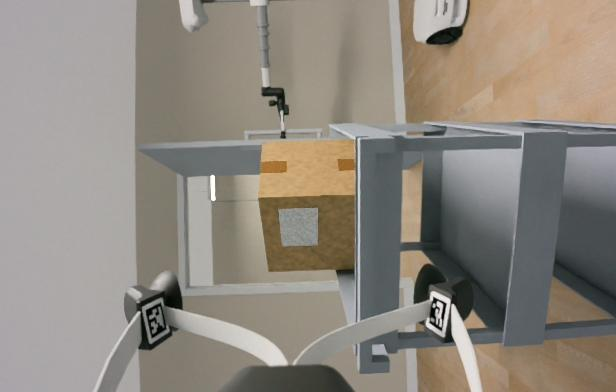

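move(
  blocking=false,
  r1={"base":{"strafe_m":0.04},"joints":{"lift_m":0.675,"arm_m":0.2}},
)

wait(
  seconds=3,
)

wait(
  seconds=1,
)

wait(
  seconds=0.2,
  cameras=["r1_head_camera","r1_wrist_camera"],
)

Scene clock: 383.30 s.
move: r1 moving
r1.base_odometry: x=-4.150 y=+2.704 heading=-0.234
r1.turned_by_wheels: +0.000
r1.turned_by_imu: +0.000
r1.base_tilt: forward=-1.6 right=+1.3
r1.lidar_m: 0.89 3.28 2.37 2.20 2.29 2.23 2.12 2.23 2.62 2.50 2.57 0.89
r1.base_status: strafe_m moving
r1.joint_positions: lift_m=+0.763 arm_m=+0.051 wrist_yaw_rad=+0.003 wrist_pitch_rad=+0.002 wrist_roll_rad=+1.569 gripper_m=+0.120
r1.joint_status: lift_m moving; arm_m moving
r1.measured_speeds: translate_m=-0.001 strafe_m=+0.072 rotate_rad=+0.004 lift_m=-0.146 arm_m=+0.195 wrist_yaw_rad=+0.000 wrist_pitch_rad=+0.000 wrist_roll_rad=+0.000
r1.motor_effort: lift_m=+12(26) arm_m=+5(7) wheel_0=-1(11) wheel_1=+1(10) wheel_2=+1(1)
r1.servo_current: wrist_yaw_rad=39(59) wrist_pitch_rad=52(52) wrist_roll_rad=52(72) gripper_m=46(46)
r1.hand_pose: x=+0.5101 y=-0.0867 z=+0.9402 quat_wxyz=(+0.708, +0.706, +0.002, +0.000) (m; r1's base frame)
r1.wrist_depth_mm: - - - - - 1921 1308 / - - - - - 1921 1366 / - - - 1008 668 - 683 / - - - 931 699 - - / - - - 1078 1160 - 741 / - - - - 195 213 1229 / - - - 145 - - 1397
r2: as last shown
r2.base_tilt: forward=-0.7 right=+0.1
r2.lidar_m: 0.71 3.65 1.28 1.33 4.09 1.56 1.15 1.06 1.14 1.29 1.26 1.06
r2.motor_effort: lift_m=+20(20) arm_m=-8(8) wheel_0=+5(6) wheel_1=-1(2) wheel_2=+13(13)
r2.servo_current: wrist_yaw_rad=78(91) wrist_pitch_rad=33(46) wrist_roll_rad=52(65) gripper_m=91(98)
r2.wrist_depth_mm: - - 237 164 248 252 256 / - - 238 164 249 254 257 / - - 241 165 251 256 259 / - - 241 166 251 256 260 / - - 243 167 253 257 262 / - - 187 167 181 260 264 / - - 246 - 256 262 265
pictures: none

Scene clock: 384.50 s.
earlier move: r1 done
r1.base_odometry: x=-4.148 y=+2.712 heading=-0.234
r1.turned_by_wheels: +0.000
r1.turned_by_imu: +0.000
r1.base_tilt: forward=-1.6 right=+1.2
r1.lidar_m: 0.90 3.31 2.36 2.20 2.30 2.23 2.13 2.20 2.61 2.49 2.55 0.90
r1.base_status: done
r1.joint_positions: lift_m=+0.676 arm_m=+0.200 wrist_yaw_rad=+0.003 wrist_pitch_rad=+0.002 wrist_roll_rad=+1.569 gripper_m=+0.120
r1.joint_status: all done
r1.measured_speeds: all 0
r1.motor_effort: lift_m=+13(26) arm_m=+5(7) wheel_0=-2(11) wheel_1=+0(10) wheel_2=+0(1)
r1.servo_current: wrist_yaw_rad=52(65) wrist_pitch_rad=33(52) wrist_roll_rad=33(72) gripper_m=46(46)
r1.hand_pose: x=+0.6594 y=-0.0867 z=+0.8531 quat_wxyz=(+0.708, +0.706, +0.002, +0.000) (m; r1's base frame)
r1.wrist_depth_mm: - - - - - 1618 1182 / - - - 504 517 517 517 / - - 798 521 - - 525 / - - 820 544 - - 559 / - - - 891 - - 580 / - - - 597 211 212 1138 / - - - 145 - 1808 1229
r2.base_odometry: x=-2.510 y=-1.914 heading=-1.311
r2.turned_by_wheels: +0.000
r2.turned_by_imu: +0.000
r2.base_tilt: forward=-0.7 right=+0.1
r2.lidar_m: 0.70 3.66 1.26 1.35 4.05 1.55 1.13 1.08 1.14 1.29 1.23 1.06
r2.base_status: not commanded
r2.joint_positions: lift_m=+0.900 arm_m=+0.300 wrist_yaw_rad=+0.445 wrist_pitch_rad=+0.002 wrist_roll_rad=+0.000 gripper_m=-0.024
r2.joint_status: not commanded
r2.measured_speeds: all 0
r2.motor_effort: lift_m=+20(20) arm_m=-7(8) wheel_0=+5(6) wheel_1=-2(2) wheel_2=+13(13)
r2.servo_current: wrist_yaw_rad=78(104) wrist_pitch_rad=46(52) wrist_roll_rad=39(65) gripper_m=91(98)
r2.hand_pose: x=+0.7691 y=+0.0452 z=+1.0776 quat_wxyz=(+0.975, +0.000, +0.001, +0.221) (m; r2's base frame)
r2.wrist_depth_mm: - - 237 164 248 252 256 / - - 239 165 249 254 258 / - - 240 166 250 255 260 / - - 242 166 251 256 259 / - - 244 167 253 258 263 / - - 186 167 180 259 263 / - - 245 - 256 262 264
wait: 1.20 of 3 s (r1 has come to rest)
pictures: none

Scene clock: 385.50 s.
r1.base_odometry: x=-4.148 y=+2.712 heading=-0.234
r1.turned_by_wheels: +0.000
r1.turned_by_imu: +0.000
r1.base_tilt: forward=-1.6 right=+1.3
r1.lidar_m: 0.91 3.30 2.34 2.19 2.25 2.25 2.13 2.20 2.62 2.50 2.56 0.91
r1.base_status: done
r1.joint_positions: lift_m=+0.676 arm_m=+0.200 wrist_yaw_rad=+0.003 wrist_pitch_rad=+0.002 wrist_roll_rad=+1.569 gripper_m=+0.120
r1.joint_status: all done
r1.measured_speeds: all 0
r1.motor_effort: lift_m=+13(26) arm_m=+5(7) wheel_0=-3(11) wheel_1=+1(10) wheel_2=+0(1)
r1.servo_current: wrist_yaw_rad=52(65) wrist_pitch_rad=46(52) wrist_roll_rad=59(72) gripper_m=39(46)
r1.hand_pose: x=+0.6594 y=-0.0867 z=+0.8531 quat_wxyz=(+0.708, +0.706, +0.002, +0.000) (m; r1's base frame)
r1.wrist_depth_mm: - - - - - 1661 1205 / - - - 504 517 517 517 / - - 788 517 - - 535 / - - 809 549 - - 554 / - - - 904 - - 580 / - - - 591 210 212 1098 / - - - 145 - 1808 1255
r2.base_odometry: x=-2.510 y=-1.914 heading=-1.311
r2.turned_by_wheels: +0.000
r2.turned_by_imu: +0.000
r2.base_tilt: forward=-0.7 right=+0.0
r2.lidar_m: 0.71 3.63 1.26 1.29 4.09 1.57 1.15 1.07 1.15 1.28 1.24 1.04
r2.base_status: not commanded
r2.joint_positions: lift_m=+0.900 arm_m=+0.300 wrist_yaw_rad=+0.445 wrist_pitch_rad=+0.002 wrist_roll_rad=+0.000 gripper_m=-0.024
r2.joint_status: not commanded
r2.measured_speeds: all 0
r2.motor_effort: lift_m=+20(20) arm_m=-7(8) wheel_0=+6(6) wheel_1=-1(2) wheel_2=+13(13)
r2.servo_current: wrist_yaw_rad=85(104) wrist_pitch_rad=33(52) wrist_roll_rad=39(65) gripper_m=85(98)
r2.hand_pose: x=+0.7691 y=+0.0452 z=+1.0776 quat_wxyz=(+0.975, +0.000, +0.001, +0.221) (m; r2's base frame)
r2.wrist_depth_mm: - - 238 165 247 252 257 / - - 239 164 250 253 258 / - - 241 165 250 255 258 / - - 242 167 251 256 260 / - - 243 167 252 258 263 / - - 186 168 180 258 263 / - - 246 - 256 262 265
wait: 1.00 s; at rest by 0.27 s
pictures: none

Scene clock: 385.70 s.
r1.base_odometry: x=-4.148 y=+2.712 heading=-0.234
r1.turned_by_wheels: +0.000
r1.turned_by_imu: +0.000
r1.base_tilt: forward=-1.6 right=+1.3
r1.lidar_m: 0.92 3.25 2.33 2.17 2.24 2.21 2.13 2.23 2.64 2.49 2.57 0.92
r1.base_status: done
r1.joint_positions: lift_m=+0.676 arm_m=+0.200 wrist_yaw_rad=+0.003 wrist_pitch_rad=+0.002 wrist_roll_rad=+1.569 gripper_m=+0.120
r1.joint_status: all done
r1.measured_speeds: all 0
r1.motor_effort: lift_m=+13(26) arm_m=+5(7) wheel_0=-2(11) wheel_1=+1(10) wheel_2=+0(1)
r1.servo_current: wrist_yaw_rad=46(65) wrist_pitch_rad=39(52) wrist_roll_rad=65(72) gripper_m=39(46)
r1.hand_pose: x=+0.6594 y=-0.0867 z=+0.8531 quat_wxyz=(+0.708, +0.706, +0.002, +0.000) (m; r1's base frame)
r1.wrist_depth_mm: - - - - - 1708 1205 / - - - 508 521 517 512 / - - 788 521 - - 539 / - - 831 544 - - 554 / - - - 917 - - 580 / - - - 597 211 212 1138 / - - - 145 - 1808 1281
r2.base_odometry: x=-2.510 y=-1.914 heading=-1.311
r2.turned_by_wheels: +0.000
r2.turned_by_imu: +0.000
r2.base_tilt: forward=-0.7 right=+0.1
r2.lidar_m: 0.70 3.66 1.26 1.30 4.08 1.55 1.12 1.08 1.15 1.31 1.24 1.08
r2.base_status: not commanded
r2.joint_positions: lift_m=+0.900 arm_m=+0.300 wrist_yaw_rad=+0.445 wrist_pitch_rad=+0.002 wrist_roll_rad=+0.000 gripper_m=-0.024
r2.joint_status: not commanded
r2.measured_speeds: all 0
r2.motor_effort: lift_m=+20(20) arm_m=-7(8) wheel_0=+5(6) wheel_1=-1(2) wheel_2=+13(13)
r2.servo_current: wrist_yaw_rad=85(104) wrist_pitch_rad=39(52) wrist_roll_rad=52(65) gripper_m=91(98)
r2.hand_pose: x=+0.7691 y=+0.0452 z=+1.0776 quat_wxyz=(+0.975, +0.000, +0.001, +0.221) (m; r2's base frame)
r2.wrist_depth_mm: - - 237 164 248 252 256 / - - 239 165 249 253 257 / - - 241 166 250 254 258 / - - 242 167 251 257 260 / - - 243 167 253 257 260 / - - 187 168 181 260 264 / - - 244 - 256 263 265
wait: 0.20 s; no rest
pictures: r1_head_camera, r1_wrist_camera
Images, in order (width x height): r1_head_camera 420x560, r1_wrist_camera 616x392.

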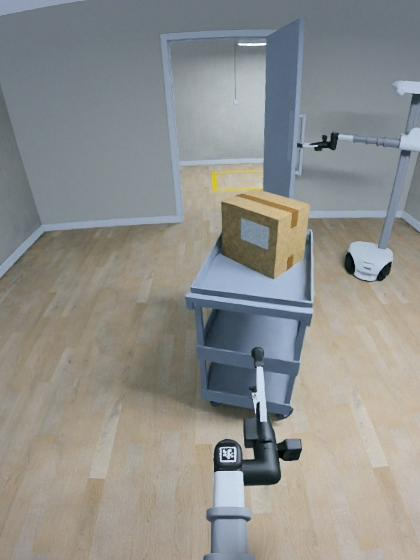

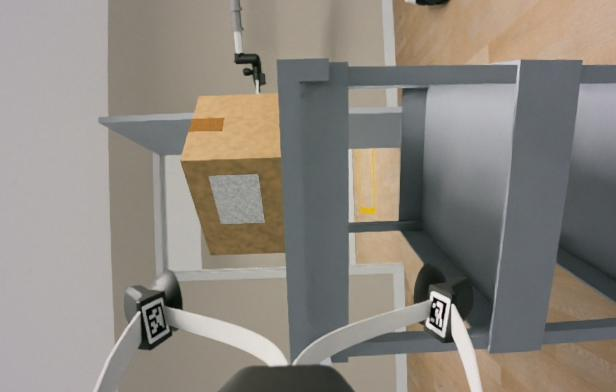

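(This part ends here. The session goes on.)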